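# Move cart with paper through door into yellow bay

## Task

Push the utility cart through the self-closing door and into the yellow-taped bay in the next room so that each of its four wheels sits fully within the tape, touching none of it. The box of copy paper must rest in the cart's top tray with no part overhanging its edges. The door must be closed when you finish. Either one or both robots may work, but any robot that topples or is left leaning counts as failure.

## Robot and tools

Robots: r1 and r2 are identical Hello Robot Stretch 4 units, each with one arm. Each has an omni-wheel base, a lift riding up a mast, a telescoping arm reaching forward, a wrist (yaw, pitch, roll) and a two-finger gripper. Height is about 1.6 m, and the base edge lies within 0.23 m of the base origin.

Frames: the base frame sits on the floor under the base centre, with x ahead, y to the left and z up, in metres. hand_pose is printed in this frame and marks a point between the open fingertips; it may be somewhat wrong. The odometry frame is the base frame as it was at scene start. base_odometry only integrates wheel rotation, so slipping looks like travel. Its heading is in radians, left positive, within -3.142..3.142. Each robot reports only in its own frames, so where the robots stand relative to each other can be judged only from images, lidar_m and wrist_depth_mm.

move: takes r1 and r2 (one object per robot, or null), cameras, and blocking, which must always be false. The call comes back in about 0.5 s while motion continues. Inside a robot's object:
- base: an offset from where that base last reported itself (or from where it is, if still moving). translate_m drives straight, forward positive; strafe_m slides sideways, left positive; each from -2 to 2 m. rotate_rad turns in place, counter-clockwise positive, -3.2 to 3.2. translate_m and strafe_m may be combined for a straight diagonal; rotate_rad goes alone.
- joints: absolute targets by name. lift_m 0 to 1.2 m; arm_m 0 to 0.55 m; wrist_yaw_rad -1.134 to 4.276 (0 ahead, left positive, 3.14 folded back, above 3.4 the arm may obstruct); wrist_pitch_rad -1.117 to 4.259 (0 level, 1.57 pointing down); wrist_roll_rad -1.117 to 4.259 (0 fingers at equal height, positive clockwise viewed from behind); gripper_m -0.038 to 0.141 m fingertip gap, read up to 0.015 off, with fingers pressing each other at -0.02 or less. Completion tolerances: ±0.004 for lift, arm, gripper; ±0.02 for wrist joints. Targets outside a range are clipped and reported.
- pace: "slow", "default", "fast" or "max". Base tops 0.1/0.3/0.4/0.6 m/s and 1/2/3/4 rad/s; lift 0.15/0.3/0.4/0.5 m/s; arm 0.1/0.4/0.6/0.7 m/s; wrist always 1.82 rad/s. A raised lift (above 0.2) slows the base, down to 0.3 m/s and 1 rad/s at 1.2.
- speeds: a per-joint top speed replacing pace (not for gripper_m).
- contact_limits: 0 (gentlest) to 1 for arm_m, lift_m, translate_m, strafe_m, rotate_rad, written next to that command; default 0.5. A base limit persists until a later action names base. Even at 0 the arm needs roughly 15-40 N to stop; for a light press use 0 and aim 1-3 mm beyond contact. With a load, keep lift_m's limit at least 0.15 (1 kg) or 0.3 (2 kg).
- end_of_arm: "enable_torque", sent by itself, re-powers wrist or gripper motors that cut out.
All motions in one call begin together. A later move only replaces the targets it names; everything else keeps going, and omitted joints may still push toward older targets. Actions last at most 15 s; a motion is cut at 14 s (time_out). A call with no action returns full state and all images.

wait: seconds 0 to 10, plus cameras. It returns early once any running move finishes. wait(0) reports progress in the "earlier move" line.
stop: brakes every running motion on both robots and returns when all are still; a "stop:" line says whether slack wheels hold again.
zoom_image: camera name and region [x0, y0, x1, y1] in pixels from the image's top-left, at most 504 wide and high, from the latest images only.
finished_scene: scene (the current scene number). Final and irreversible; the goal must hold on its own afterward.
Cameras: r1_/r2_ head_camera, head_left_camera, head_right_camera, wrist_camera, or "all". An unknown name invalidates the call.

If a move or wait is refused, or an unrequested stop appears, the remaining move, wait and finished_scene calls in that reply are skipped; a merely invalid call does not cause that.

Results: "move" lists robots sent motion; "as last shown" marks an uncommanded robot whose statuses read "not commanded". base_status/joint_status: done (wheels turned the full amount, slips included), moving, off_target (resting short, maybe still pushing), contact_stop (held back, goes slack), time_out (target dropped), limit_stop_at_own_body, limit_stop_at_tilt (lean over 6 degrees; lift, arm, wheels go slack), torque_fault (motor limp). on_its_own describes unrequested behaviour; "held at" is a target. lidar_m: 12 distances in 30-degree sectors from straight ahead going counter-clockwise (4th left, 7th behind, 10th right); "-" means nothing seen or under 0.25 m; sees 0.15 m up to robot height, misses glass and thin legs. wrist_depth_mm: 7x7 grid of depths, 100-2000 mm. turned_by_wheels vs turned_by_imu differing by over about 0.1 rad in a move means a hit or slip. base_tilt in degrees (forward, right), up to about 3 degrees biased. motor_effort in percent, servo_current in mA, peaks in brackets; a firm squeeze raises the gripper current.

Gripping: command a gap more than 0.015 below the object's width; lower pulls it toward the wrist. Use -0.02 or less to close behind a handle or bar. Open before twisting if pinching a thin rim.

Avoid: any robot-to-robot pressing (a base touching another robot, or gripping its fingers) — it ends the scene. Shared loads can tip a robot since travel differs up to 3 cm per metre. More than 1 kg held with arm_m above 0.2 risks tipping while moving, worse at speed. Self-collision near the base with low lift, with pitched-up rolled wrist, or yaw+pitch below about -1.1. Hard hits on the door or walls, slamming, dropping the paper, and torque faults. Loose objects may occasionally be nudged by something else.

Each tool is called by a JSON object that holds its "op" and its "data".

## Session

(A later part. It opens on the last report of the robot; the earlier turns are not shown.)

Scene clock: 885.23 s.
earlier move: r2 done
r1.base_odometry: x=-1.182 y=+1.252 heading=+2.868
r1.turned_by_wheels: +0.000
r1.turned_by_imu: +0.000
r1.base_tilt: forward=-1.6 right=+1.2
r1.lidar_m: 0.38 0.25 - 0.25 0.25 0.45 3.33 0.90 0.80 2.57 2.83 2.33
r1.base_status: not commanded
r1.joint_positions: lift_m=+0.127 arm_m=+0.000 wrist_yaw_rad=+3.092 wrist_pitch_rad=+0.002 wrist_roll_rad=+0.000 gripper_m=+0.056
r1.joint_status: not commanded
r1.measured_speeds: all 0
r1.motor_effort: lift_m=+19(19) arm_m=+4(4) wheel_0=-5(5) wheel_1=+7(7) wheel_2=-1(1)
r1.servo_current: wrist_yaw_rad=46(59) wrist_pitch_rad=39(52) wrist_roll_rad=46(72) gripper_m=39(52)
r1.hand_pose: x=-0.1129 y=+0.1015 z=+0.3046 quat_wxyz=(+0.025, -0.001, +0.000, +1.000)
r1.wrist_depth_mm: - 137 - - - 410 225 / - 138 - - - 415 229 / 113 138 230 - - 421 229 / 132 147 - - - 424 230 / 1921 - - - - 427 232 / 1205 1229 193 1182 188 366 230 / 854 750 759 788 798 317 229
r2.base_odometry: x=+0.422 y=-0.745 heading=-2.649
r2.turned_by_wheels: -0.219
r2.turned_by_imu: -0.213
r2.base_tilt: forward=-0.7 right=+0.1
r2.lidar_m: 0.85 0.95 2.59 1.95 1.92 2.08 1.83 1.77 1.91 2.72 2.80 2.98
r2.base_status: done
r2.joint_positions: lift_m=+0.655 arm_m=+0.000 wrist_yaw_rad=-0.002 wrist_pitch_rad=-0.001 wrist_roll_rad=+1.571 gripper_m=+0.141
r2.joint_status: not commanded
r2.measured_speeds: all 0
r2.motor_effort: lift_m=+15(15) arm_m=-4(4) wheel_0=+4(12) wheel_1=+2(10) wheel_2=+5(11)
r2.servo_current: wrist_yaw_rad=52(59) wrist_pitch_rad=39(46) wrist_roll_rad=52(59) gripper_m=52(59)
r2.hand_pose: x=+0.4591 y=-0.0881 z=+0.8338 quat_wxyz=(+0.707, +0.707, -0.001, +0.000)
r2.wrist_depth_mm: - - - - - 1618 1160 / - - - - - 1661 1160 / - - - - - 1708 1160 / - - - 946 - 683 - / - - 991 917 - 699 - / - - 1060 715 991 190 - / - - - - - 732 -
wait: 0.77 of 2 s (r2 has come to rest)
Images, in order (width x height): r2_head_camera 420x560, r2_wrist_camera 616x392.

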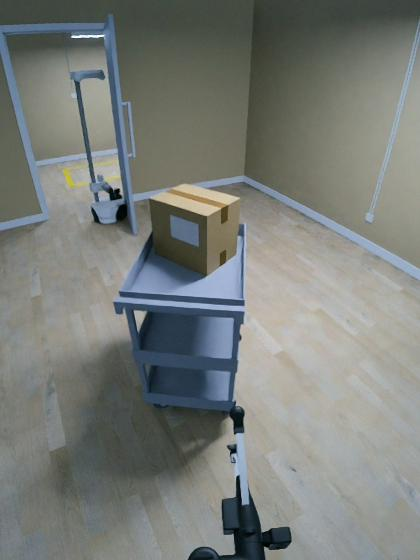

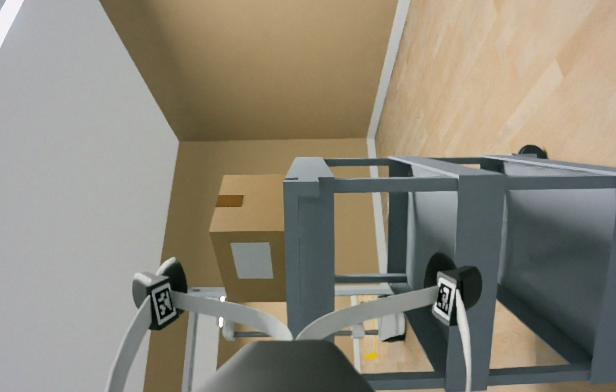

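{"op": "move", "data": {"blocking": false, "r2": {"base":{"rotate_rad":-0.08}}}}

{"op": "wait", "data": {"seconds": 1.5}}

{"op": "move", "data": {"blocking": false, "r2": {"base":{"translate_m":0.3,"strafe_m":0.27}}}}

{"op": "wait", "data": {"seconds": 4, "cameras": ["r2_head_camera","r2_wrist_camera"]}}

Scene clock: 892.97 s.
move: r2 moving
r1: as last shown
r2.base_odometry: x=+0.422 y=-0.745 heading=-2.728
r2.turned_by_wheels: -0.079
r2.turned_by_imu: -0.077
r2.base_tilt: forward=-0.7 right=+0.0
r2.lidar_m: 0.86 0.91 2.78 2.05 1.91 2.02 1.85 1.78 1.87 2.57 2.78 2.93
r2.base_status: rotate_rad moving
r2.joint_positions: lift_m=+0.655 arm_m=+0.000 wrist_yaw_rad=-0.002 wrist_pitch_rad=-0.001 wrist_roll_rad=+1.571 gripper_m=+0.141
r2.joint_status: not commanded
r2.measured_speeds: all 0
r2.motor_effort: lift_m=+15(15) arm_m=-3(4) wheel_0=+4(10) wheel_1=+3(7) wheel_2=+3(10)
r2.servo_current: wrist_yaw_rad=46(52) wrist_pitch_rad=33(46) wrist_roll_rad=59(59) gripper_m=46(52)
r2.hand_pose: x=+0.4591 y=-0.0881 z=+0.8338 quat_wxyz=(+0.707, +0.707, -0.001, +0.000)
r2.wrist_depth_mm: - - - - - 1618 1160 / - - - - - 1661 1138 / - - - - - 1708 1138 / - - - - - 1464 1118 / - - 1008 699 - 691 - / - - 946 699 212 188 - / - - - - - 715 -
pictures: none

Scene clock: 893.17 s.
earlier move: r2 done
r1.base_odometry: x=-1.182 y=+1.252 heading=+2.868
r1.turned_by_wheels: +0.000
r1.turned_by_imu: +0.000
r1.base_tilt: forward=-1.6 right=+1.2
r1.lidar_m: 0.35 0.25 - 0.25 0.25 0.45 3.32 0.87 0.80 2.57 2.80 2.38
r1.base_status: not commanded
r1.joint_positions: lift_m=+0.127 arm_m=+0.000 wrist_yaw_rad=+3.092 wrist_pitch_rad=+0.002 wrist_roll_rad=+0.000 gripper_m=+0.056
r1.joint_status: not commanded
r1.measured_speeds: all 0
r1.motor_effort: lift_m=+19(19) arm_m=+4(4) wheel_0=-5(5) wheel_1=+7(7) wheel_2=-1(1)
r1.servo_current: wrist_yaw_rad=59(59) wrist_pitch_rad=46(52) wrist_roll_rad=46(65) gripper_m=39(46)
r1.hand_pose: x=-0.1129 y=+0.1015 z=+0.3046 quat_wxyz=(+0.025, -0.001, +0.000, +1.000)
r1.wrist_depth_mm: - 137 - - - 404 224 / - 138 - - - 413 228 / 113 138 230 - - 424 229 / 132 147 - - - 424 231 / 1921 - - - - 427 232 / 1182 1205 194 1205 187 366 231 / 854 759 750 798 798 317 229
r2.base_odometry: x=+0.422 y=-0.745 heading=-2.728
r2.turned_by_wheels: +0.000
r2.turned_by_imu: +0.000
r2.base_tilt: forward=-0.7 right=+0.1
r2.lidar_m: 0.85 0.90 2.80 2.03 1.91 2.04 1.88 1.78 1.85 2.54 2.79 2.92
r2.base_status: done
r2.joint_positions: lift_m=+0.655 arm_m=+0.000 wrist_yaw_rad=-0.002 wrist_pitch_rad=-0.001 wrist_roll_rad=+1.571 gripper_m=+0.141
r2.joint_status: not commanded
r2.measured_speeds: all 0
r2.motor_effort: lift_m=+15(15) arm_m=-3(4) wheel_0=+3(10) wheel_1=+2(7) wheel_2=+4(10)
r2.servo_current: wrist_yaw_rad=46(52) wrist_pitch_rad=39(46) wrist_roll_rad=46(59) gripper_m=52(59)
r2.hand_pose: x=+0.4591 y=-0.0881 z=+0.8338 quat_wxyz=(+0.707, +0.707, -0.001, +0.000)
r2.wrist_depth_mm: - - - - - 1661 1118 / - - - - - 1618 1160 / - - - - - 1618 1160 / - - - - - 1499 1138 / - - 991 691 - 707 - / - - 976 699 211 188 - / - - - - - 723 -
wait: 0.20 of 1.5 s (r2 has come to rest)
pictures: none

Scene clock: 893.67 s.
move: r2 moving
r1: as last shown
r2.base_odometry: x=+0.409 y=-0.775 heading=-2.728
r2.turned_by_wheels: +0.000
r2.turned_by_imu: +0.000
r2.base_tilt: forward=-0.6 right=+0.1
r2.lidar_m: 0.83 0.86 2.79 2.03 1.91 2.01 1.90 1.82 1.91 2.60 2.80 2.91
r2.base_status: translate_m moving; strafe_m moving
r2.joint_positions: lift_m=+0.655 arm_m=+0.000 wrist_yaw_rad=-0.002 wrist_pitch_rad=-0.001 wrist_roll_rad=+1.571 gripper_m=+0.141
r2.joint_status: not commanded
r2.measured_speeds: translate_m=+0.096 strafe_m=+0.085 rotate_rad=+0.005 lift_m=+0.000 arm_m=+0.000 wrist_yaw_rad=+0.000 wrist_pitch_rad=+0.000 wrist_roll_rad=+0.000
r2.motor_effort: lift_m=+15(15) arm_m=-3(4) wheel_0=-3(8) wheel_1=+11(12) wheel_2=-10(11)
r2.servo_current: wrist_yaw_rad=59(59) wrist_pitch_rad=33(46) wrist_roll_rad=39(65) gripper_m=52(59)
r2.hand_pose: x=+0.4591 y=-0.0881 z=+0.8338 quat_wxyz=(+0.707, +0.707, -0.001, +0.000)
r2.wrist_depth_mm: - - - - - 1661 1138 / - - - - - 1661 1160 / - - - - - 1708 1160 / - - - - - 1205 1182 / - - 991 878 - 668 - / - - 960 634 212 188 - / - - - - - 691 -
pictures: none

Scene clock: 895.93 s.
earlier move: r2 done
r1.base_odometry: x=-1.182 y=+1.252 heading=+2.868
r1.turned_by_wheels: +0.000
r1.turned_by_imu: +0.000
r1.base_tilt: forward=-1.6 right=+1.3
r1.lidar_m: 0.39 0.25 - 0.25 0.25 0.45 3.31 0.90 0.80 2.56 2.81 2.36
r1.base_status: not commanded
r1.joint_positions: lift_m=+0.127 arm_m=+0.000 wrist_yaw_rad=+3.092 wrist_pitch_rad=+0.002 wrist_roll_rad=+0.000 gripper_m=+0.056
r1.joint_status: not commanded
r1.measured_speeds: all 0
r1.motor_effort: lift_m=+19(19) arm_m=+4(4) wheel_0=-4(5) wheel_1=+7(7) wheel_2=-1(1)
r1.servo_current: wrist_yaw_rad=59(65) wrist_pitch_rad=39(52) wrist_roll_rad=39(59) gripper_m=46(46)
r1.hand_pose: x=-0.1129 y=+0.1015 z=+0.3046 quat_wxyz=(+0.025, -0.001, +0.000, +1.000)
r1.wrist_depth_mm: - 138 - - - 407 225 / - 138 - - - 413 229 / 113 138 229 - - 424 231 / 132 147 - - - 427 232 / 1863 - - - - 427 231 / 1182 1229 193 1205 188 364 230 / 854 768 759 788 788 317 230
r2.base_odometry: x=+0.256 y=-1.112 heading=-2.728
r2.turned_by_wheels: +0.000
r2.turned_by_imu: +0.001
r2.base_tilt: forward=-0.7 right=+0.1
r2.lidar_m: 0.57 3.08 2.69 1.94 1.84 1.93 2.27 2.17 2.27 2.97 2.87 0.60
r2.base_status: done
r2.joint_positions: lift_m=+0.655 arm_m=+0.000 wrist_yaw_rad=-0.002 wrist_pitch_rad=-0.001 wrist_roll_rad=+1.571 gripper_m=+0.141
r2.joint_status: not commanded
r2.measured_speeds: all 0
r2.motor_effort: lift_m=+15(15) arm_m=-3(4) wheel_0=-3(10) wheel_1=+3(12) wheel_2=-4(12)
r2.servo_current: wrist_yaw_rad=46(65) wrist_pitch_rad=39(46) wrist_roll_rad=52(65) gripper_m=52(59)
r2.hand_pose: x=+0.4591 y=-0.0881 z=+0.8338 quat_wxyz=(+0.707, +0.707, -0.001, +0.000)
r2.wrist_depth_mm: - - - 389 - 621 392 / - - - 397 - 788 397 / - - 640 402 - - 402 / - - 683 407 - - 407 / - - 778 413 - - 413 / - - - 357 - 202 421 / - - - - 445 439 427
wait: 2.27 of 4 s (r2 has come to rest)
Images, in order (width x height): r2_head_camera 420x560, r2_wrist_camera 616x392.

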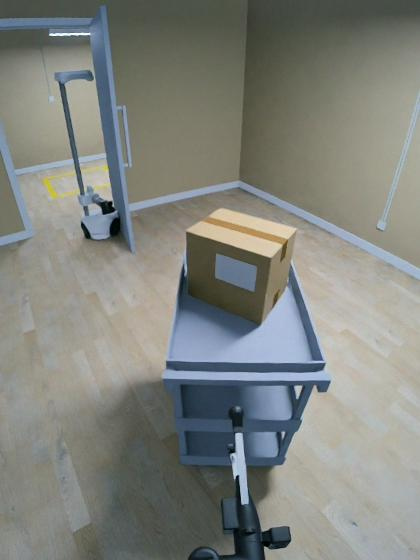

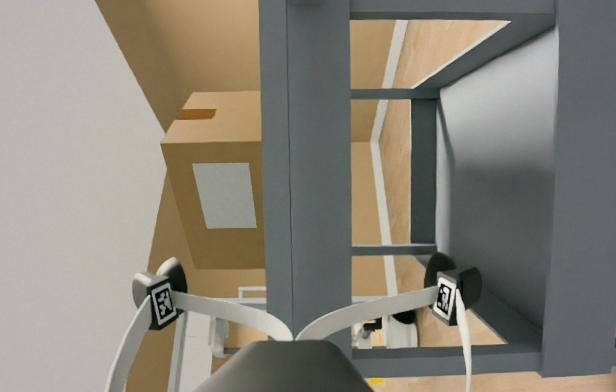

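{"op": "move", "data": {"blocking": false, "r2": {"base":{"translate_m":0.205,"strafe_m":-0.02},"pace":"slow","contact_limits":{"translate_m":0.1}}}}

{"op": "wait", "data": {"seconds": 4}}

{"op": "move", "data": {"blocking": false, "r2": {"joints":{"gripper_m":0.03}}}}

{"op": "wait", "data": {"seconds": 2}}

{"op": "move", "data": {"blocking": false, "r2": {"base":{"strafe_m":-0.2,"translate_m":0.03},"pace":"slow"}}}

{"op": "wait", "data": {"seconds": 4, "cameras": ["r2_head_camera","r2_wrist_camera"]}}

Scene clock: 903.43 s.
move: r2 moving
r1: as last shown
r2.base_odometry: x=+0.244 y=-1.116 heading=-2.728
r2.turned_by_wheels: +0.000
r2.turned_by_imu: +0.001
r2.base_tilt: forward=-0.7 right=+0.1
r2.lidar_m: 0.57 3.09 2.70 1.98 1.83 1.94 2.27 2.19 2.28 3.00 2.87 0.58
r2.base_status: translate_m moving; strafe_m moving
r2.joint_positions: lift_m=+0.655 arm_m=+0.000 wrist_yaw_rad=-0.002 wrist_pitch_rad=-0.001 wrist_roll_rad=+1.571 gripper_m=+0.141
r2.joint_status: not commanded
r2.measured_speeds: translate_m=+0.049 strafe_m=-0.005 rotate_rad=+0.001 lift_m=+0.000 arm_m=+0.000 wrist_yaw_rad=+0.000 wrist_pitch_rad=+0.000 wrist_roll_rad=+0.000
r2.motor_effort: lift_m=+15(15) arm_m=-3(4) wheel_0=+5(8) wheel_1=+3(7) wheel_2=-10(10)
r2.servo_current: wrist_yaw_rad=46(52) wrist_pitch_rad=39(39) wrist_roll_rad=39(59) gripper_m=46(59)
r2.contact_limits: translate_m 0.1
r2.hand_pose: x=+0.4591 y=-0.0881 z=+0.8338 quat_wxyz=(+0.707, +0.707, -0.001, +0.000)
r2.wrist_depth_mm: - - - 379 - 621 402 / - - - 387 - 788 - / - - 634 392 - - - / - - 676 394 - - 399 / - - 750 402 - - 402 / - - - 407 - 202 410 / - - - - 442 433 421
pictures: none

Scene clock: 906.27 s.
earlier move: r2 done
r1.base_odometry: x=-1.182 y=+1.252 heading=+2.868
r1.turned_by_wheels: +0.000
r1.turned_by_imu: +0.000
r1.base_tilt: forward=-1.6 right=+1.3
r1.lidar_m: 0.37 0.25 - 0.25 0.25 0.46 3.32 0.90 0.79 2.57 2.79 2.37
r1.base_status: not commanded
r1.joint_positions: lift_m=+0.127 arm_m=+0.000 wrist_yaw_rad=+3.092 wrist_pitch_rad=+0.002 wrist_roll_rad=+0.000 gripper_m=+0.056
r1.joint_status: not commanded
r1.measured_speeds: all 0
r1.motor_effort: lift_m=+19(19) arm_m=+4(5) wheel_0=-5(5) wheel_1=+7(7) wheel_2=-1(1)
r1.servo_current: wrist_yaw_rad=46(65) wrist_pitch_rad=33(52) wrist_roll_rad=52(65) gripper_m=33(46)
r1.hand_pose: x=-0.1129 y=+0.1015 z=+0.3046 quat_wxyz=(+0.025, -0.001, +0.000, +1.000)
r1.wrist_depth_mm: - 138 - - - 407 225 / - 138 - - - 413 229 / 113 138 230 - - 421 229 / 132 147 - - - 427 232 / 1983 - - - - 427 232 / 1182 1205 193 1205 187 366 231 / 854 750 759 809 778 317 230
r2.base_odometry: x=+0.061 y=-1.176 heading=-2.728
r2.turned_by_wheels: +0.000
r2.turned_by_imu: +0.000
r2.base_tilt: forward=-0.7 right=+0.1
r2.lidar_m: 0.38 0.44 2.89 2.07 1.96 2.04 2.43 2.32 2.43 2.87 2.76 0.40
r2.base_status: done
r2.joint_positions: lift_m=+0.655 arm_m=+0.000 wrist_yaw_rad=-0.002 wrist_pitch_rad=-0.001 wrist_roll_rad=+1.571 gripper_m=+0.141
r2.joint_status: not commanded
r2.measured_speeds: all 0
r2.motor_effort: lift_m=+15(15) arm_m=-3(4) wheel_0=+6(11) wheel_1=+4(7) wheel_2=-10(11)
r2.servo_current: wrist_yaw_rad=46(59) wrist_pitch_rad=46(52) wrist_roll_rad=39(59) gripper_m=52(59)
r2.contact_limits: translate_m 0.1
r2.hand_pose: x=+0.4591 y=-0.0881 z=+0.8338 quat_wxyz=(+0.707, +0.707, -0.001, +0.000)
r2.wrist_depth_mm: - - - 204 205 1708 - / - - 517 207 207 741 - / - 466 430 209 208 788 - / - 488 153 211 211 809 - / - - 154 213 213 759 - / - - 155 215 199 213 - / - - - - - 1756 466
wait: 2.83 of 4 s (r2 has come to rest)
pictures: none

Scene clock: 906.77 s.
move: r2 moving
r1: as last shown
r2.base_odometry: x=+0.061 y=-1.176 heading=-2.728
r2.turned_by_wheels: +0.000
r2.turned_by_imu: +0.000
r2.base_tilt: forward=-0.7 right=+0.1
r2.lidar_m: 0.37 0.42 2.83 2.07 1.98 2.05 2.45 2.32 2.42 2.87 2.76 0.39
r2.base_status: not commanded
r2.joint_positions: lift_m=+0.655 arm_m=+0.000 wrist_yaw_rad=-0.002 wrist_pitch_rad=-0.001 wrist_roll_rad=+1.571 gripper_m=+0.129
r2.joint_status: gripper_m moving
r2.measured_speeds: all 0
r2.motor_effort: lift_m=+15(15) arm_m=-3(4) wheel_0=+5(6) wheel_1=+4(4) wheel_2=-10(10)
r2.servo_current: wrist_yaw_rad=39(52) wrist_pitch_rad=39(46) wrist_roll_rad=59(59) gripper_m=104(104)
r2.contact_limits: translate_m 0.1
r2.hand_pose: x=+0.4591 y=-0.0881 z=+0.8338 quat_wxyz=(+0.707, +0.707, -0.001, +0.000)
r2.wrist_depth_mm: - - - 204 205 1708 - / - - 521 206 206 750 - / - 466 436 208 209 798 - / - 484 153 211 211 798 - / - - 154 213 214 759 - / - - 156 215 199 213 - / - - - - - 1808 473
pictures: none

Scene clock: 908.33 s.
earlier move: r2 done
r1.base_odometry: x=-1.182 y=+1.252 heading=+2.868
r1.turned_by_wheels: +0.000
r1.turned_by_imu: +0.000
r1.base_tilt: forward=-1.6 right=+1.3
r1.lidar_m: 0.38 0.25 - 0.25 0.25 0.46 3.32 0.90 0.76 2.57 2.80 2.38
r1.base_status: not commanded
r1.joint_positions: lift_m=+0.127 arm_m=+0.000 wrist_yaw_rad=+3.092 wrist_pitch_rad=+0.002 wrist_roll_rad=+0.000 gripper_m=+0.056
r1.joint_status: not commanded
r1.measured_speeds: all 0
r1.motor_effort: lift_m=+19(19) arm_m=+4(4) wheel_0=-4(5) wheel_1=+7(7) wheel_2=-1(1)
r1.servo_current: wrist_yaw_rad=59(78) wrist_pitch_rad=46(59) wrist_roll_rad=46(65) gripper_m=39(52)
r1.hand_pose: x=-0.1129 y=+0.1015 z=+0.3046 quat_wxyz=(+0.025, -0.001, +0.000, +1.000)
r1.wrist_depth_mm: - 138 - - - 407 225 / - 138 - - - 413 229 / 113 138 229 - - 424 231 / 132 147 - - - 427 231 / 1983 - - - - 430 231 / 1205 1182 193 1182 187 366 231 / 842 750 759 788 798 317 229
r2.base_odometry: x=+0.061 y=-1.176 heading=-2.728
r2.turned_by_wheels: +0.000
r2.turned_by_imu: +0.000
r2.base_tilt: forward=-0.7 right=+0.1
r2.lidar_m: 0.38 2.79 2.85 2.08 1.98 2.05 2.45 2.34 2.42 2.89 2.76 0.42
r2.base_status: not commanded
r2.joint_positions: lift_m=+0.655 arm_m=+0.000 wrist_yaw_rad=-0.002 wrist_pitch_rad=+0.002 wrist_roll_rad=+1.571 gripper_m=+0.031
r2.joint_status: all done
r2.measured_speeds: all 0
r2.motor_effort: lift_m=+15(15) arm_m=-3(4) wheel_0=+5(6) wheel_1=+4(4) wheel_2=-7(10)
r2.servo_current: wrist_yaw_rad=46(59) wrist_pitch_rad=39(46) wrist_roll_rad=52(59) gripper_m=150(325)
r2.contact_limits: translate_m 0.1
r2.hand_pose: x=+0.4591 y=-0.0881 z=+0.8329 quat_wxyz=(+0.707, +0.707, +0.000, -0.001)
r2.wrist_depth_mm: - - 144 202 - 1618 - / - - 147 205 788 768 - / - 442 148 206 809 - - / - 480 150 210 820 - - / - - 151 212 213 - - / - - 153 214 183 166 - / - - 155 - - 1708 -
wait: 1.57 of 2 s (r2 has come to rest)
pictures: none

Scene clock: 908.83 s.
move: r2 moving
r1: as last shown
r2.base_odometry: x=+0.053 y=-1.165 heading=-2.728
r2.turned_by_wheels: +0.000
r2.turned_by_imu: +0.000
r2.base_tilt: forward=-0.7 right=+0.1
r2.lidar_m: 0.37 0.43 2.87 2.08 1.96 2.02 2.43 2.32 2.44 2.88 2.75 0.42
r2.base_status: translate_m moving; strafe_m moving
r2.joint_positions: lift_m=+0.655 arm_m=+0.000 wrist_yaw_rad=-0.001 wrist_pitch_rad=+0.002 wrist_roll_rad=+1.571 gripper_m=+0.031
r2.joint_status: not commanded
r2.measured_speeds: translate_m=+0.008 strafe_m=-0.051 rotate_rad=+0.001 lift_m=+0.000 arm_m=+0.000 wrist_yaw_rad=+0.008 wrist_pitch_rad=+0.000 wrist_roll_rad=+0.000
r2.motor_effort: lift_m=+15(15) arm_m=-4(4) wheel_0=+9(11) wheel_1=-6(7) wheel_2=-6(8)
r2.servo_current: wrist_yaw_rad=39(52) wrist_pitch_rad=46(46) wrist_roll_rad=46(59) gripper_m=150(156)
r2.hand_pose: x=+0.4592 y=-0.0878 z=+0.8329 quat_wxyz=(+0.707, +0.707, +0.000, -0.001)
r2.wrist_depth_mm: - - 144 202 - 1661 - / - - 146 205 798 759 - / - 439 148 206 798 - - / - 480 150 209 798 - - / - - 151 211 212 - - / - - 153 213 183 166 - / - - 155 - - 1661 -
pictures: none

Scene clock: 911.57 s.
earlier move: r2 done
r1.base_odometry: x=-1.182 y=+1.252 heading=+2.868
r1.turned_by_wheels: +0.000
r1.turned_by_imu: +0.000
r1.base_tilt: forward=-1.6 right=+1.3
r1.lidar_m: 0.39 0.25 - 0.25 0.25 0.46 3.31 0.88 0.80 2.56 2.81 2.96
r1.base_status: not commanded
r1.joint_positions: lift_m=+0.127 arm_m=+0.000 wrist_yaw_rad=+3.092 wrist_pitch_rad=+0.002 wrist_roll_rad=+0.000 gripper_m=+0.056
r1.joint_status: not commanded
r1.measured_speeds: all 0
r1.motor_effort: lift_m=+19(19) arm_m=+4(4) wheel_0=-4(5) wheel_1=+7(7) wheel_2=-1(1)
r1.servo_current: wrist_yaw_rad=65(65) wrist_pitch_rad=39(52) wrist_roll_rad=46(72) gripper_m=46(46)
r1.hand_pose: x=-0.1129 y=+0.1015 z=+0.3046 quat_wxyz=(+0.025, -0.001, +0.000, +1.000)
r1.wrist_depth_mm: - 137 - - - 410 224 / - 138 - - - 415 229 / 113 138 229 - - 421 230 / 132 148 - - - 424 232 / 1983 - - - - 427 232 / 1182 1182 194 1205 187 368 232 / 842 750 768 788 798 315 229
r2.base_odometry: x=-0.047 y=-1.005 heading=-2.728
r2.turned_by_wheels: +0.000
r2.turned_by_imu: +0.001
r2.base_tilt: forward=-0.7 right=+0.1
r2.lidar_m: 0.36 0.36 3.11 2.26 2.14 2.24 2.37 2.24 2.35 2.66 2.59 0.46
r2.base_status: done
r2.joint_positions: lift_m=+0.655 arm_m=+0.000 wrist_yaw_rad=+0.002 wrist_pitch_rad=-0.003 wrist_roll_rad=+1.571 gripper_m=+0.031
r2.joint_status: not commanded
r2.measured_speeds: all 0
r2.motor_effort: lift_m=+15(15) arm_m=+5(6) wheel_0=+8(14) wheel_1=-4(7) wheel_2=-4(9)
r2.servo_current: wrist_yaw_rad=46(65) wrist_pitch_rad=46(52) wrist_roll_rad=46(59) gripper_m=72(156)
r2.hand_pose: x=+0.4594 y=-0.0868 z=+0.8343 quat_wxyz=(+0.707, +0.707, +0.000, +0.002)
r2.wrist_depth_mm: - - - 293 304 310 320 / - - - 279 - 1808 496 / - - - 270 273 1921 - / - - 597 255 263 854 - / - - 488 247 252 778 - / - - 186 187 187 809 - / - - 539 - - - -
wait: 2.73 of 4 s (r2 has come to rest)
Images, in order (width x height): r2_head_camera 420x560, r2_wrist_camera 616x392.

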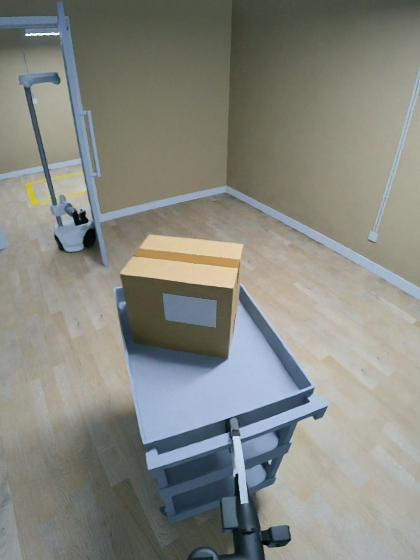

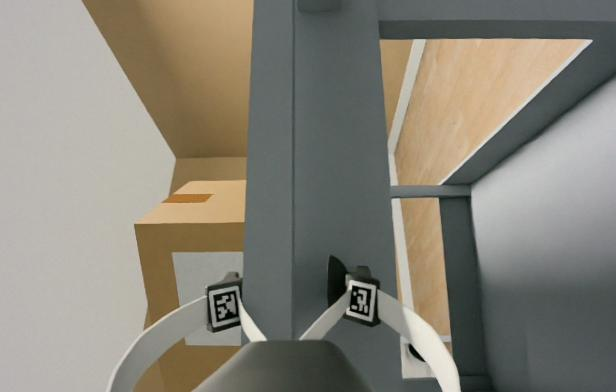

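{"op": "move", "data": {"blocking": false, "r2": {"joints":{"gripper_m":0.141}}}}

{"op": "wait", "data": {"seconds": 1}}

{"op": "move", "data": {"blocking": false, "r2": {"base":{"translate_m":-0.2}}}}

{"op": "wait", "data": {"seconds": 2}}

{"op": "move", "data": {"blocking": false, "r2": {"base":{"rotate_rad":0.29}}}}

{"op": "wait", "data": {"seconds": 2}}

{"op": "move", "data": {"blocking": false, "r2": {"base":{"strafe_m":-0.2}}}}

{"op": "wait", "data": {"seconds": 2.5, "cameras": ["r2_head_camera","r2_wrist_camera"]}}

Scene clock: 922.90 s.
move: r2 moving
r1: as last shown
r2.base_odometry: x=-0.047 y=-1.005 heading=-2.728
r2.turned_by_wheels: +0.000
r2.turned_by_imu: +0.000
r2.base_tilt: forward=-0.7 right=+0.1
r2.lidar_m: 0.37 0.38 3.12 2.27 2.15 2.23 2.36 2.25 2.37 2.70 2.58 0.48
r2.base_status: not commanded
r2.joint_positions: lift_m=+0.655 arm_m=+0.000 wrist_yaw_rad=+0.002 wrist_pitch_rad=-0.003 wrist_roll_rad=+1.571 gripper_m=+0.050
r2.joint_status: gripper_m moving
r2.measured_speeds: translate_m=+0.000 strafe_m=+0.000 rotate_rad=-0.001 lift_m=+0.000 arm_m=+0.000 wrist_yaw_rad=+0.000 wrist_pitch_rad=+0.000 wrist_roll_rad=+0.000
r2.motor_effort: lift_m=+15(15) arm_m=+5(6) wheel_0=+7(8) wheel_1=-4(5) wheel_2=-4(4)
r2.servo_current: wrist_yaw_rad=65(65) wrist_pitch_rad=39(46) wrist_roll_rad=39(52) gripper_m=111(111)
r2.hand_pose: x=+0.4594 y=-0.0868 z=+0.8343 quat_wxyz=(+0.707, +0.707, +0.000, +0.002)
r2.wrist_depth_mm: - - - 293 306 320 319 / - - - 283 - 1708 484 / - - - 271 - 1921 - / - - 564 258 265 831 - / - - 488 250 - 831 - / - - 189 187 191 - - / - - 539 - - - -
pictures: none

Scene clock: 923.90 s.
earlier move: r2 moving
r1.base_odometry: x=-1.182 y=+1.252 heading=+2.868
r1.turned_by_wheels: +0.000
r1.turned_by_imu: +0.000
r1.base_tilt: forward=-1.6 right=+1.2
r1.lidar_m: 0.38 0.25 - 0.25 0.25 0.47 3.31 0.88 0.79 2.56 2.82 2.95
r1.base_status: not commanded
r1.joint_positions: lift_m=+0.127 arm_m=+0.000 wrist_yaw_rad=+3.092 wrist_pitch_rad=+0.002 wrist_roll_rad=+0.000 gripper_m=+0.056
r1.joint_status: not commanded
r1.measured_speeds: all 0
r1.motor_effort: lift_m=+19(19) arm_m=+4(4) wheel_0=-4(5) wheel_1=+7(7) wheel_2=-1(1)
r1.servo_current: wrist_yaw_rad=33(65) wrist_pitch_rad=33(52) wrist_roll_rad=39(72) gripper_m=46(52)
r1.hand_pose: x=-0.1129 y=+0.1015 z=+0.3046 quat_wxyz=(+0.025, -0.001, +0.000, +1.000)
r1.wrist_depth_mm: - 137 - - - 407 224 / - 138 - - - 415 228 / 113 138 230 - - 421 229 / 132 148 - - - 427 233 / 1921 - - - - 427 232 / 1205 1205 193 1205 187 364 231 / 842 750 750 798 778 317 230
r2.base_odometry: x=-0.047 y=-1.005 heading=-2.728
r2.turned_by_wheels: +0.000
r2.turned_by_imu: +0.000
r2.base_tilt: forward=-0.7 right=+0.1
r2.lidar_m: 0.36 0.37 3.11 2.26 2.13 2.23 2.35 2.26 2.38 2.68 2.58 0.48
r2.base_status: not commanded
r2.joint_positions: lift_m=+0.655 arm_m=+0.000 wrist_yaw_rad=+0.002 wrist_pitch_rad=-0.001 wrist_roll_rad=+1.571 gripper_m=+0.136
r2.joint_status: gripper_m moving
r2.measured_speeds: all 0
r2.motor_effort: lift_m=+15(15) arm_m=+5(6) wheel_0=+6(8) wheel_1=-4(5) wheel_2=-4(4)
r2.servo_current: wrist_yaw_rad=46(65) wrist_pitch_rad=39(46) wrist_roll_rad=59(59) gripper_m=39(130)
r2.hand_pose: x=+0.4594 y=-0.0868 z=+0.8339 quat_wxyz=(+0.707, +0.707, +0.000, +0.001)
r2.wrist_depth_mm: - - - 298 317 319 317 / - - - 289 - 1618 452 / - - - 274 - 1808 - / - - 530 264 - 854 - / - 488 225 252 258 788 - / - - 190 245 198 183 - / - - 530 - - 788 -
wait: 1.00 s; no rest
pictures: none

Scene clock: 924.40 s.
earlier move: r2 moving
move: r2 moving
r1: as last shown
r2.base_odometry: x=-0.019 y=-0.993 heading=-2.729
r2.turned_by_wheels: +0.000
r2.turned_by_imu: +0.000
r2.base_tilt: forward=-0.7 right=+0.1
r2.lidar_m: 0.37 0.43 3.08 2.26 2.14 2.23 2.35 2.23 2.33 2.71 2.58 0.50
r2.base_status: translate_m moving
r2.joint_positions: lift_m=+0.655 arm_m=+0.000 wrist_yaw_rad=+0.002 wrist_pitch_rad=-0.001 wrist_roll_rad=+1.571 gripper_m=+0.141
r2.joint_status: gripper_m moving
r2.measured_speeds: translate_m=-0.121 strafe_m=+0.001 rotate_rad=+0.003 lift_m=+0.000 arm_m=+0.000 wrist_yaw_rad=+0.000 wrist_pitch_rad=+0.000 wrist_roll_rad=+0.000
r2.motor_effort: lift_m=+15(15) arm_m=+5(5) wheel_0=-5(7) wheel_1=-7(9) wheel_2=+11(13)
r2.servo_current: wrist_yaw_rad=52(59) wrist_pitch_rad=46(46) wrist_roll_rad=39(59) gripper_m=46(85)
r2.hand_pose: x=+0.4594 y=-0.0868 z=+0.8339 quat_wxyz=(+0.707, +0.707, +0.000, +0.001)
r2.wrist_depth_mm: - - - 325 347 347 345 / - - - 315 - 1708 469 / - - - 301 - 1618 - / - - 585 289 - 854 - / - - 517 277 - 842 - / - - 213 213 199 188 - / - - 564 - - 820 -
pictures: none

Scene clock: 925.97 s.
earlier move: r2 done
r1.base_odometry: x=-1.182 y=+1.252 heading=+2.868
r1.turned_by_wheels: +0.000
r1.turned_by_imu: +0.000
r1.base_tilt: forward=-1.6 right=+1.3
r1.lidar_m: 0.39 0.25 - 0.25 0.25 0.46 3.33 0.88 0.80 2.57 2.81 3.14
r1.base_status: not commanded
r1.joint_positions: lift_m=+0.127 arm_m=+0.000 wrist_yaw_rad=+3.092 wrist_pitch_rad=+0.002 wrist_roll_rad=+0.000 gripper_m=+0.056
r1.joint_status: not commanded
r1.measured_speeds: all 0
r1.motor_effort: lift_m=+19(19) arm_m=+4(5) wheel_0=-4(5) wheel_1=+7(7) wheel_2=-1(1)
r1.servo_current: wrist_yaw_rad=52(65) wrist_pitch_rad=46(59) wrist_roll_rad=52(72) gripper_m=39(46)
r1.hand_pose: x=-0.1129 y=+0.1015 z=+0.3046 quat_wxyz=(+0.025, -0.001, +0.000, +1.000)
r1.wrist_depth_mm: - 138 - - - 407 224 / - 138 - - - 413 229 / 113 138 230 - - 421 229 / 132 147 - - - 424 232 / 1983 - - - - 424 233 / 1182 1205 193 1182 187 364 231 / 854 750 759 798 798 315 229
r2.base_odometry: x=+0.136 y=-0.925 heading=-2.729
r2.turned_by_wheels: +0.000
r2.turned_by_imu: +0.000
r2.base_tilt: forward=-0.7 right=+0.1
r2.lidar_m: 0.56 2.77 2.94 2.17 2.06 2.15 2.20 2.10 2.21 2.79 2.68 0.67
r2.base_status: done
r2.joint_positions: lift_m=+0.655 arm_m=+0.000 wrist_yaw_rad=+0.002 wrist_pitch_rad=-0.001 wrist_roll_rad=+1.571 gripper_m=+0.141
r2.joint_status: all done
r2.measured_speeds: all 0
r2.motor_effort: lift_m=+15(15) arm_m=+5(6) wheel_0=-3(10) wheel_1=-3(9) wheel_2=+3(13)
r2.servo_current: wrist_yaw_rad=46(59) wrist_pitch_rad=39(46) wrist_roll_rad=39(59) gripper_m=46(85)
r2.hand_pose: x=+0.4594 y=-0.0868 z=+0.8338 quat_wxyz=(+0.707, +0.707, +0.000, +0.001)
r2.wrist_depth_mm: - - - - - 1618 1138 / - - - 500 - 1537 508 / - - - 480 - 683 480 / - - 831 455 - - 459 / - - 699 436 - - 439 / - - 715 375 212 188 424 / - - 750 - - - -
wait: 1.57 of 2 s (r2 has come to rest)
pictures: none

Scene clock: 926.47 s.
move: r2 moving
r1: as last shown
r2.base_odometry: x=+0.136 y=-0.925 heading=-2.506
r2.turned_by_wheels: +0.223
r2.turned_by_imu: +0.217
r2.base_tilt: forward=-0.7 right=+0.0
r2.lidar_m: 0.55 3.69 2.47 2.07 2.05 2.36 2.11 2.10 2.38 2.68 2.67 0.61
r2.base_status: rotate_rad moving
r2.joint_positions: lift_m=+0.655 arm_m=+0.000 wrist_yaw_rad=+0.002 wrist_pitch_rad=-0.001 wrist_roll_rad=+1.571 gripper_m=+0.141
r2.joint_status: not commanded
r2.measured_speeds: translate_m=-0.002 strafe_m=+0.000 rotate_rad=+0.549 lift_m=+0.000 arm_m=+0.000 wrist_yaw_rad=+0.000 wrist_pitch_rad=+0.000 wrist_roll_rad=+0.000
r2.motor_effort: lift_m=+15(15) arm_m=+5(5) wheel_0=-8(10) wheel_1=-5(9) wheel_2=-6(11)
r2.servo_current: wrist_yaw_rad=46(52) wrist_pitch_rad=46(46) wrist_roll_rad=52(59) gripper_m=46(52)
r2.hand_pose: x=+0.4594 y=-0.0868 z=+0.8338 quat_wxyz=(+0.707, +0.707, +0.000, +0.001)
r2.wrist_depth_mm: - - - 418 - 699 415 / - - - 410 - - 413 / - - 661 407 - - 407 / - - 715 404 - - 404 / - - 768 402 - - 402 / - - - 338 404 402 1042 / - - - - - 1808 1160
pictures: none

Scene clock: 927.03 s.
earlier move: r2 done
r1.base_odometry: x=-1.182 y=+1.252 heading=+2.868
r1.turned_by_wheels: +0.000
r1.turned_by_imu: +0.000
r1.base_tilt: forward=-1.6 right=+1.3
r1.lidar_m: 0.39 0.25 - 0.25 0.25 0.46 3.30 0.85 0.79 2.56 2.83 3.08
r1.base_status: not commanded
r1.joint_positions: lift_m=+0.127 arm_m=+0.000 wrist_yaw_rad=+3.092 wrist_pitch_rad=+0.002 wrist_roll_rad=+0.000 gripper_m=+0.056
r1.joint_status: not commanded
r1.measured_speeds: all 0
r1.motor_effort: lift_m=+19(19) arm_m=+4(4) wheel_0=-4(5) wheel_1=+7(7) wheel_2=-1(1)
r1.servo_current: wrist_yaw_rad=59(65) wrist_pitch_rad=33(52) wrist_roll_rad=46(65) gripper_m=39(52)
r1.hand_pose: x=-0.1129 y=+0.1015 z=+0.3046 quat_wxyz=(+0.025, -0.001, +0.000, +1.000)
r1.wrist_depth_mm: - 138 - - - 413 225 / - 138 - - - 415 228 / 113 138 230 - - 421 229 / 132 147 - - - 427 231 / 1921 - - - - 427 230 / 1229 1229 193 1182 187 364 231 / 842 759 759 798 798 317 230
r2.base_odometry: x=+0.136 y=-0.925 heading=-2.439
r2.turned_by_wheels: +0.067
r2.turned_by_imu: +0.065
r2.base_tilt: forward=-0.7 right=+0.1
r2.lidar_m: 0.56 3.69 2.39 2.04 2.06 2.44 2.06 2.12 2.49 2.67 2.70 0.57
r2.base_status: done
r2.joint_positions: lift_m=+0.655 arm_m=+0.000 wrist_yaw_rad=+0.002 wrist_pitch_rad=-0.001 wrist_roll_rad=+1.571 gripper_m=+0.141
r2.joint_status: not commanded
r2.measured_speeds: all 0
r2.motor_effort: lift_m=+15(15) arm_m=+5(5) wheel_0=-2(10) wheel_1=-2(9) wheel_2=-5(11)
r2.servo_current: wrist_yaw_rad=46(65) wrist_pitch_rad=39(46) wrist_roll_rad=33(59) gripper_m=52(52)
r2.hand_pose: x=+0.4594 y=-0.0868 z=+0.8338 quat_wxyz=(+0.707, +0.707, +0.000, +0.001)
r2.wrist_depth_mm: - - - 389 - - - / - - 627 387 - - 392 / - - 676 392 - - 392 / - - 750 392 - - 394 / - - - 384 410 402 397 / - - - 334 - 1366 1160 / - - - - - 1808 1160
wait: 0.57 of 2 s (r2 has come to rest)
pictures: none

Scene clock: 927.53 s.
move: r2 moving
r1: as last shown
r2.base_odometry: x=+0.113 y=-0.897 heading=-2.439
r2.turned_by_wheels: +0.000
r2.turned_by_imu: +0.000
r2.base_tilt: forward=-0.7 right=+0.1
r2.lidar_m: 0.55 3.71 2.44 2.10 2.07 2.42 2.08 2.10 2.48 2.63 2.65 0.60
r2.base_status: strafe_m moving
r2.joint_positions: lift_m=+0.655 arm_m=+0.000 wrist_yaw_rad=+0.002 wrist_pitch_rad=-0.001 wrist_roll_rad=+1.571 gripper_m=+0.141
r2.joint_status: not commanded
r2.measured_speeds: translate_m=+0.000 strafe_m=-0.140 rotate_rad=+0.002 lift_m=+0.000 arm_m=+0.000 wrist_yaw_rad=+0.000 wrist_pitch_rad=+0.000 wrist_roll_rad=+0.000
r2.motor_effort: lift_m=+15(15) arm_m=+5(6) wheel_0=+10(11) wheel_1=-11(11) wheel_2=-1(3)
r2.servo_current: wrist_yaw_rad=59(59) wrist_pitch_rad=39(46) wrist_roll_rad=52(52) gripper_m=46(59)
r2.hand_pose: x=+0.4594 y=-0.0868 z=+0.8338 quat_wxyz=(+0.707, +0.707, +0.000, +0.001)
r2.wrist_depth_mm: - - - 389 - - - / - - 621 389 - - 392 / - - 661 392 - - 389 / - - 723 392 - - 392 / - - - 397 - 399 394 / - - - 334 397 1397 1182 / - - - - - 1808 1182
pictures: none

Scene clock: 929.00 s.
earlier move: r2 done
r1.base_odometry: x=-1.182 y=+1.252 heading=+2.868
r1.turned_by_wheels: +0.000
r1.turned_by_imu: +0.000
r1.base_tilt: forward=-1.6 right=+1.3
r1.lidar_m: 0.35 0.25 - 0.25 0.25 0.44 3.32 0.90 0.81 2.55 2.82 3.17
r1.base_status: not commanded
r1.joint_positions: lift_m=+0.127 arm_m=+0.000 wrist_yaw_rad=+3.092 wrist_pitch_rad=+0.002 wrist_roll_rad=+0.000 gripper_m=+0.056
r1.joint_status: not commanded
r1.measured_speeds: all 0
r1.motor_effort: lift_m=+19(19) arm_m=+4(5) wheel_0=-4(5) wheel_1=+7(7) wheel_2=-1(1)
r1.servo_current: wrist_yaw_rad=52(72) wrist_pitch_rad=46(52) wrist_roll_rad=46(72) gripper_m=39(52)
r1.hand_pose: x=-0.1129 y=+0.1015 z=+0.3046 quat_wxyz=(+0.025, -0.001, +0.000, +1.000)
r1.wrist_depth_mm: - 137 - - - 410 225 / - 138 - - - 413 229 / 113 138 229 - - 418 230 / 132 147 - - - 424 232 / 1921 - - - - 430 233 / 1182 1182 193 1182 187 366 231 / 854 759 759 798 788 319 229
r2.base_odometry: x=+0.007 y=-0.772 heading=-2.439
r2.turned_by_wheels: +0.000
r2.turned_by_imu: +0.000
r2.base_tilt: forward=-0.7 right=+0.1
r2.lidar_m: 0.53 3.74 2.63 2.23 2.26 2.35 2.03 2.05 2.37 2.47 2.49 0.58
r2.base_status: done
r2.joint_positions: lift_m=+0.655 arm_m=+0.000 wrist_yaw_rad=+0.002 wrist_pitch_rad=-0.001 wrist_roll_rad=+1.571 gripper_m=+0.141
r2.joint_status: not commanded
r2.measured_speeds: all 0
r2.motor_effort: lift_m=+15(15) arm_m=+5(6) wheel_0=+2(11) wheel_1=-2(12) wheel_2=+0(3)
r2.servo_current: wrist_yaw_rad=46(59) wrist_pitch_rad=39(52) wrist_roll_rad=52(59) gripper_m=46(59)
r2.hand_pose: x=+0.4594 y=-0.0868 z=+0.8338 quat_wxyz=(+0.707, +0.707, +0.000, +0.001)
r2.wrist_depth_mm: - - - 343 - 1537 1078 / - - - 394 - 559 392 / - - 778 394 - - 397 / - - 634 394 - - 397 / - - 683 394 - - 397 / - - 723 397 212 188 399 / - - - - - - -
wait: 1.47 of 2.5 s (r2 has come to rest)
Images, in order (width x height): r2_head_camera 420x560, r2_wrist_camera 616x392.

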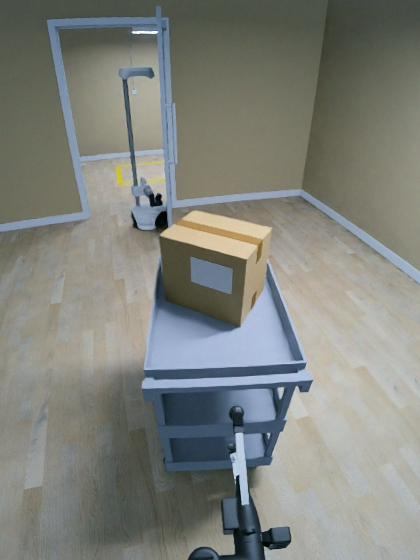

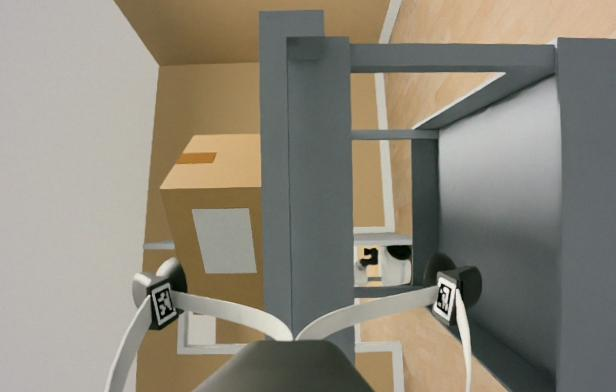

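{"op": "move", "data": {"blocking": false, "r2": {"base":{"translate_m":0.205,"strafe_m":0.025},"pace":"slow","contact_limits":{"translate_m":0.1}}}}

{"op": "wait", "data": {"seconds": 4}}

{"op": "move", "data": {"blocking": false, "r2": {"joints":{"gripper_m":0.03}}}}

{"op": "wait", "data": {"seconds": 2}}

{"op": "move", "data": {"blocking": false, "r2": {"base":{"strafe_m":-0.1,"translate_m":0.12},"pace":"slow"}}}

{"op": "wait", "data": {"seconds": 4}}

{"op": "move", "data": {"blocking": false, "r2": {"base":{"rotate_rad":0.13},"pace":"slow"}}}

{"op": "wait", "data": {"seconds": 2, "cameras": ["r2_head_camera","r2_wrist_camera"]}}

Scene clock: 949.23 s.
move: r2 moving
r1: as last shown
r2.base_odometry: x=-0.001 y=-0.781 heading=-2.439
r2.turned_by_wheels: +0.000
r2.turned_by_imu: +0.001
r2.base_tilt: forward=-0.7 right=+0.0
r2.lidar_m: 0.54 3.76 2.61 2.23 2.26 2.36 2.08 2.08 2.44 2.48 2.49 0.57
r2.base_status: translate_m moving; strafe_m moving
r2.joint_positions: lift_m=+0.655 arm_m=+0.000 wrist_yaw_rad=+0.002 wrist_pitch_rad=-0.001 wrist_roll_rad=+1.571 gripper_m=+0.141
r2.joint_status: not commanded
r2.measured_speeds: translate_m=+0.048 strafe_m=+0.006 rotate_rad=-0.003 lift_m=+0.000 arm_m=+0.000 wrist_yaw_rad=+0.000 wrist_pitch_rad=+0.000 wrist_roll_rad=+0.000
r2.motor_effort: lift_m=+15(15) arm_m=+5(6) wheel_0=+3(10) wheel_1=+6(7) wheel_2=-9(10)
r2.servo_current: wrist_yaw_rad=52(52) wrist_pitch_rad=39(46) wrist_roll_rad=52(52) gripper_m=52(59)
r2.contact_limits: translate_m 0.1
r2.hand_pose: x=+0.4594 y=-0.0868 z=+0.8338 quat_wxyz=(+0.707, +0.707, +0.000, +0.001)
r2.wrist_depth_mm: - - - 324 - 1366 1078 / - - - 382 - 627 392 / - - 768 387 - - - / - - 627 384 - - 382 / - - 676 384 - - - / - - 723 327 211 188 - / - - - - - - -
pictures: none

Scene clock: 952.07 s.
earlier move: r2 done
r1.base_odometry: x=-1.182 y=+1.252 heading=+2.868
r1.turned_by_wheels: +0.000
r1.turned_by_imu: +0.000
r1.base_tilt: forward=-1.6 right=+1.3
r1.lidar_m: 0.39 0.25 - 0.25 0.25 0.44 3.34 0.89 0.80 2.57 2.82 3.00
r1.base_status: not commanded
r1.joint_positions: lift_m=+0.127 arm_m=+0.000 wrist_yaw_rad=+3.092 wrist_pitch_rad=+0.002 wrist_roll_rad=+0.000 gripper_m=+0.056
r1.joint_status: not commanded
r1.measured_speeds: all 0
r1.motor_effort: lift_m=+19(19) arm_m=+4(4) wheel_0=-4(5) wheel_1=+7(7) wheel_2=-1(1)
r1.servo_current: wrist_yaw_rad=52(72) wrist_pitch_rad=39(52) wrist_roll_rad=52(72) gripper_m=39(52)
r1.hand_pose: x=-0.1129 y=+0.1015 z=+0.3046 quat_wxyz=(+0.025, -0.001, +0.000, +1.000)
r1.wrist_depth_mm: - 137 - - - 410 224 / - 138 - - - 415 229 / 113 138 229 - - 424 229 / 132 147 - - - 427 231 / 1983 - - - - 427 231 / 1182 1182 194 1182 188 366 231 / 842 768 750 809 788 314 230
r2.base_odometry: x=-0.133 y=-0.924 heading=-2.439
r2.turned_by_wheels: +0.000
r2.turned_by_imu: +0.000
r2.base_tilt: forward=-0.7 right=+0.1
r2.lidar_m: 0.35 0.40 2.64 2.29 2.29 2.63 2.24 2.26 2.67 2.45 2.46 0.41
r2.base_status: done
r2.joint_positions: lift_m=+0.655 arm_m=+0.000 wrist_yaw_rad=-0.002 wrist_pitch_rad=-0.001 wrist_roll_rad=+1.571 gripper_m=+0.141
r2.joint_status: not commanded
r2.measured_speeds: all 0
r2.motor_effort: lift_m=+15(15) arm_m=+5(6) wheel_0=+3(10) wheel_1=+4(8) wheel_2=-8(12)
r2.servo_current: wrist_yaw_rad=39(59) wrist_pitch_rad=39(46) wrist_roll_rad=52(59) gripper_m=52(59)
r2.contact_limits: translate_m 0.1
r2.hand_pose: x=+0.4590 y=-0.0880 z=+0.8338 quat_wxyz=(+0.707, +0.707, -0.001, +0.000)
r2.wrist_depth_mm: - - - 224 223 1661 1205 / - - - 223 222 1756 - / - - 473 223 224 831 - / - 469 445 222 222 820 - / - - 484 222 220 750 - / - 212 164 221 213 186 - / - - - - - - -
wait: 2.83 of 4 s (r2 has come to rest)
pictures: none

Scene clock: 952.57 s.
move: r2 moving
r1: as last shown
r2.base_odometry: x=-0.133 y=-0.924 heading=-2.439
r2.turned_by_wheels: +0.000
r2.turned_by_imu: +0.000
r2.base_tilt: forward=-0.7 right=+0.1
r2.lidar_m: 0.39 0.38 2.62 2.28 2.27 2.61 2.26 2.25 2.63 2.46 2.47 0.42
r2.base_status: not commanded
r2.joint_positions: lift_m=+0.655 arm_m=+0.000 wrist_yaw_rad=-0.002 wrist_pitch_rad=-0.001 wrist_roll_rad=+1.571 gripper_m=+0.129
r2.joint_status: gripper_m moving
r2.measured_speeds: all 0
r2.motor_effort: lift_m=+15(15) arm_m=+5(5) wheel_0=+3(3) wheel_1=+4(5) wheel_2=-8(8)
r2.servo_current: wrist_yaw_rad=39(52) wrist_pitch_rad=46(46) wrist_roll_rad=52(59) gripper_m=104(111)
r2.contact_limits: translate_m 0.1
r2.hand_pose: x=+0.4590 y=-0.0880 z=+0.8338 quat_wxyz=(+0.707, +0.707, -0.001, +0.000)
r2.wrist_depth_mm: - - - 223 222 1708 1229 / - - - 223 222 1708 - / - - 473 222 221 809 - / - 469 445 222 220 820 - / - - 492 220 221 - - / - - 164 221 213 - - / - - - - - - -
pictures: none

Scene clock: 954.13 s.
earlier move: r2 done
r1.base_odometry: x=-1.182 y=+1.252 heading=+2.868
r1.turned_by_wheels: +0.000
r1.turned_by_imu: +0.000
r1.base_tilt: forward=-1.6 right=+1.3
r1.lidar_m: 0.37 0.25 - 0.25 0.25 0.45 3.32 0.90 0.80 2.58 2.78 3.03
r1.base_status: not commanded
r1.joint_positions: lift_m=+0.127 arm_m=+0.000 wrist_yaw_rad=+3.092 wrist_pitch_rad=+0.002 wrist_roll_rad=+0.000 gripper_m=+0.056
r1.joint_status: not commanded
r1.measured_speeds: all 0
r1.motor_effort: lift_m=+19(19) arm_m=+4(5) wheel_0=-4(5) wheel_1=+7(7) wheel_2=-1(1)
r1.servo_current: wrist_yaw_rad=39(72) wrist_pitch_rad=33(52) wrist_roll_rad=65(65) gripper_m=46(52)
r1.hand_pose: x=-0.1129 y=+0.1015 z=+0.3046 quat_wxyz=(+0.025, -0.001, +0.000, +1.000)
r1.wrist_depth_mm: - 138 - - - 410 224 / - 138 - - - 418 229 / 114 138 230 - - 421 230 / 132 147 - - - 427 232 / 1983 - - - - 424 231 / 1182 1182 193 1182 187 364 231 / 842 759 750 809 788 315 230
r2.base_odometry: x=-0.133 y=-0.924 heading=-2.439
r2.turned_by_wheels: +0.000
r2.turned_by_imu: +0.000
r2.base_tilt: forward=-0.7 right=+0.1
r2.lidar_m: 0.36 0.40 2.63 2.28 2.27 2.62 2.25 2.25 2.67 2.47 2.45 0.42
r2.base_status: not commanded
r2.joint_positions: lift_m=+0.655 arm_m=+0.000 wrist_yaw_rad=-0.002 wrist_pitch_rad=+0.002 wrist_roll_rad=+1.571 gripper_m=+0.031
r2.joint_status: all done
r2.measured_speeds: all 0
r2.motor_effort: lift_m=+15(15) arm_m=+5(6) wheel_0=+2(4) wheel_1=+4(5) wheel_2=-4(8)
r2.servo_current: wrist_yaw_rad=46(65) wrist_pitch_rad=39(46) wrist_roll_rad=39(59) gripper_m=150(312)
r2.contact_limits: translate_m 0.1
r2.hand_pose: x=+0.4590 y=-0.0880 z=+0.8328 quat_wxyz=(+0.707, +0.707, +0.000, -0.001)
r2.wrist_depth_mm: - - 164 224 - 1576 - / - - 163 224 - 1537 - / - - 163 222 820 - - / - 459 163 222 820 - - / - 521 162 222 223 - - / - 544 162 222 183 162 - / - - - - - 1863 -
wait: 1.57 of 2 s (r2 has come to rest)
pictures: none

Scene clock: 954.63 s.
move: r2 moving
r1: as last shown
r2.base_odometry: x=-0.146 y=-0.924 heading=-2.440
r2.turned_by_wheels: -0.001
r2.turned_by_imu: +0.000
r2.base_tilt: forward=-0.7 right=+0.1
r2.lidar_m: 0.38 0.40 2.65 2.29 2.25 2.63 2.27 2.27 2.69 2.45 2.45 0.42
r2.base_status: translate_m moving; strafe_m moving
r2.joint_positions: lift_m=+0.655 arm_m=+0.000 wrist_yaw_rad=-0.002 wrist_pitch_rad=+0.002 wrist_roll_rad=+1.571 gripper_m=+0.031
r2.joint_status: not commanded
r2.measured_speeds: translate_m=+0.041 strafe_m=-0.033 rotate_rad=+0.003 lift_m=+0.000 arm_m=+0.000 wrist_yaw_rad=+0.000 wrist_pitch_rad=+0.000 wrist_roll_rad=+0.000
r2.motor_effort: lift_m=+15(15) arm_m=+5(5) wheel_0=+7(9) wheel_1=-5(5) wheel_2=-14(14)
r2.servo_current: wrist_yaw_rad=39(52) wrist_pitch_rad=39(46) wrist_roll_rad=46(52) gripper_m=150(150)
r2.hand_pose: x=+0.4590 y=-0.0880 z=+0.8328 quat_wxyz=(+0.707, +0.707, +0.000, -0.001)
r2.wrist_depth_mm: - - 166 226 - 1618 1098 / - - 165 225 - 1618 - / - - 164 224 798 - - / - 455 163 223 831 - - / - 517 163 222 223 - - / - 535 161 221 186 162 - / - - - - - 1808 -
pictures: none

Scene clock: 956.90 s.
earlier move: r2 done
r1.base_odometry: x=-1.182 y=+1.252 heading=+2.868
r1.turned_by_wheels: +0.000
r1.turned_by_imu: +0.000
r1.base_tilt: forward=-1.6 right=+1.3
r1.lidar_m: 0.35 0.25 - 0.25 0.25 0.46 3.33 0.91 0.80 2.57 2.80 4.34
r1.base_status: not commanded
r1.joint_positions: lift_m=+0.127 arm_m=+0.000 wrist_yaw_rad=+3.092 wrist_pitch_rad=+0.002 wrist_roll_rad=+0.000 gripper_m=+0.056
r1.joint_status: not commanded
r1.measured_speeds: all 0
r1.motor_effort: lift_m=+19(19) arm_m=+4(5) wheel_0=-4(5) wheel_1=+7(7) wheel_2=-1(1)
r1.servo_current: wrist_yaw_rad=46(72) wrist_pitch_rad=52(52) wrist_roll_rad=52(65) gripper_m=46(46)
r1.hand_pose: x=-0.1129 y=+0.1015 z=+0.3046 quat_wxyz=(+0.025, -0.001, +0.000, +1.000)
r1.wrist_depth_mm: - 138 - - - 410 224 / - 138 - - - 415 229 / 114 138 229 - - 421 230 / 132 147 - - - 430 232 / 1921 - - - - 427 231 / 1182 1229 194 1182 187 366 231 / 854 768 759 788 788 315 229
r2.base_odometry: x=-0.289 y=-0.925 heading=-2.440
r2.turned_by_wheels: +0.000
r2.turned_by_imu: +0.000
r2.base_tilt: forward=-0.7 right=+0.1
r2.lidar_m: 0.35 0.38 2.80 2.42 2.37 2.73 2.34 2.36 2.66 2.34 2.33 0.47
r2.base_status: done
r2.joint_positions: lift_m=+0.655 arm_m=+0.000 wrist_yaw_rad=-0.003 wrist_pitch_rad=-0.003 wrist_roll_rad=+1.571 gripper_m=+0.031
r2.joint_status: not commanded
r2.measured_speeds: all 0
r2.motor_effort: lift_m=+15(15) arm_m=+5(6) wheel_0=+3(13) wheel_1=-4(7) wheel_2=-7(14)
r2.servo_current: wrist_yaw_rad=52(59) wrist_pitch_rad=39(52) wrist_roll_rad=52(59) gripper_m=65(150)
r2.hand_pose: x=+0.4590 y=-0.0883 z=+0.8344 quat_wxyz=(+0.707, +0.707, -0.002, +0.000)
r2.wrist_depth_mm: - - - 296 312 324 320 / - - - 283 - 1756 484 / - - - 270 276 1808 - / - - 634 257 264 831 - / - - 488 247 253 831 - / - - 186 187 187 798 - / - - 535 - - - -
wait: 2.27 of 4 s (r2 has come to rest)
pictures: none

Scene clock: 957.40 s.
move: r2 moving
r1: as last shown
r2.base_odometry: x=-0.289 y=-0.925 heading=-2.335
r2.turned_by_wheels: +0.105
r2.turned_by_imu: +0.102
r2.base_tilt: forward=-0.7 right=+0.1
r2.lidar_m: 0.37 3.49 2.62 2.42 2.43 2.56 2.34 2.38 2.54 2.33 2.35 0.45
r2.base_status: rotate_rad moving
r2.joint_positions: lift_m=+0.655 arm_m=+0.000 wrist_yaw_rad=-0.010 wrist_pitch_rad=-0.003 wrist_roll_rad=+1.571 gripper_m=+0.031
r2.joint_status: not commanded
r2.measured_speeds: translate_m=+0.000 strafe_m=+0.001 rotate_rad=+0.240 lift_m=+0.000 arm_m=+0.000 wrist_yaw_rad=+0.000 wrist_pitch_rad=+0.000 wrist_roll_rad=+0.000
r2.motor_effort: lift_m=+15(15) arm_m=+5(5) wheel_0=-9(15) wheel_1=-6(8) wheel_2=-12(15)
r2.servo_current: wrist_yaw_rad=59(65) wrist_pitch_rad=33(52) wrist_roll_rad=39(65) gripper_m=65(65)
r2.hand_pose: x=+0.4584 y=-0.0902 z=+0.8344 quat_wxyz=(+0.707, +0.707, -0.005, -0.002)
r2.wrist_depth_mm: - - - 268 303 1808 1229 / - - - 262 266 1756 504 / - - 683 254 258 778 - / - - 480 249 252 842 - / - - 504 243 246 809 - / - - 186 185 186 809 - / - - 580 - - - -
pictures: none

Scene clock: 957.90 s.
earlier move: r2 done
r1.base_odometry: x=-1.182 y=+1.252 heading=+2.868
r1.turned_by_wheels: +0.000
r1.turned_by_imu: +0.000
r1.base_tilt: forward=-1.6 right=+1.3
r1.lidar_m: 0.40 0.25 - 0.25 0.25 0.45 3.32 0.90 0.79 2.57 2.81 4.30
r1.base_status: not commanded
r1.joint_positions: lift_m=+0.127 arm_m=+0.000 wrist_yaw_rad=+3.092 wrist_pitch_rad=+0.002 wrist_roll_rad=+0.000 gripper_m=+0.056
r1.joint_status: not commanded
r1.measured_speeds: all 0
r1.motor_effort: lift_m=+19(19) arm_m=+4(4) wheel_0=-5(5) wheel_1=+7(7) wheel_2=-1(1)
r1.servo_current: wrist_yaw_rad=59(72) wrist_pitch_rad=39(52) wrist_roll_rad=46(59) gripper_m=46(52)
r1.hand_pose: x=-0.1129 y=+0.1015 z=+0.3046 quat_wxyz=(+0.025, -0.001, +0.000, +1.000)
r1.wrist_depth_mm: - 138 - - - 407 226 / - 138 - - - 413 229 / 114 138 230 - - 424 230 / 132 147 - - - 427 231 / 1983 - - - - 427 232 / 1205 1182 193 1205 187 364 232 / 842 759 750 809 788 317 229
r2.base_odometry: x=-0.289 y=-0.925 heading=-2.311
r2.turned_by_wheels: +0.024
r2.turned_by_imu: +0.023
r2.base_tilt: forward=-0.7 right=+0.1
r2.lidar_m: 0.40 0.40 2.63 2.39 2.42 2.59 2.35 2.39 2.54 2.33 2.35 0.46
r2.base_status: done
r2.joint_positions: lift_m=+0.655 arm_m=+0.000 wrist_yaw_rad=-0.001 wrist_pitch_rad=-0.003 wrist_roll_rad=+1.571 gripper_m=+0.031
r2.joint_status: not commanded
r2.measured_speeds: all 0
r2.motor_effort: lift_m=+15(15) arm_m=+5(5) wheel_0=-5(15) wheel_1=-6(8) wheel_2=-2(15)
r2.servo_current: wrist_yaw_rad=52(65) wrist_pitch_rad=39(52) wrist_roll_rad=39(65) gripper_m=59(65)
r2.hand_pose: x=+0.4591 y=-0.0878 z=+0.8344 quat_wxyz=(+0.707, +0.707, -0.002, +0.001)
r2.wrist_depth_mm: - - - 257 257 1756 1281 / - - - 254 254 1756 - / - - 574 250 250 854 - / - - 488 247 248 842 - / - - 517 244 244 - - / - - 186 189 187 - - / - - - - - - -
wait: 0.50 of 2 s (r2 has come to rest)
Images, in order (width x height): r2_head_camera 420x560, r2_wrist_camera 616x392.

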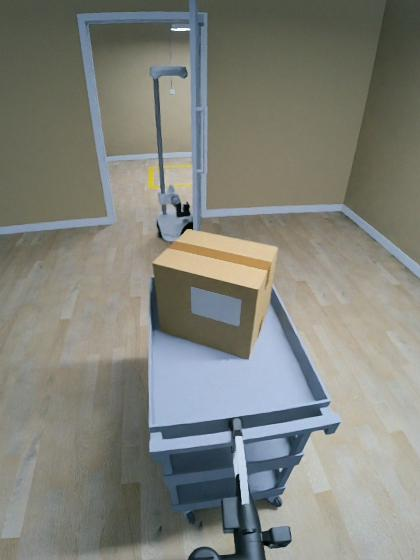

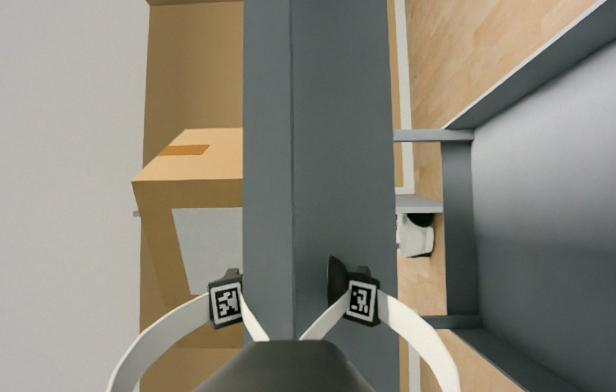

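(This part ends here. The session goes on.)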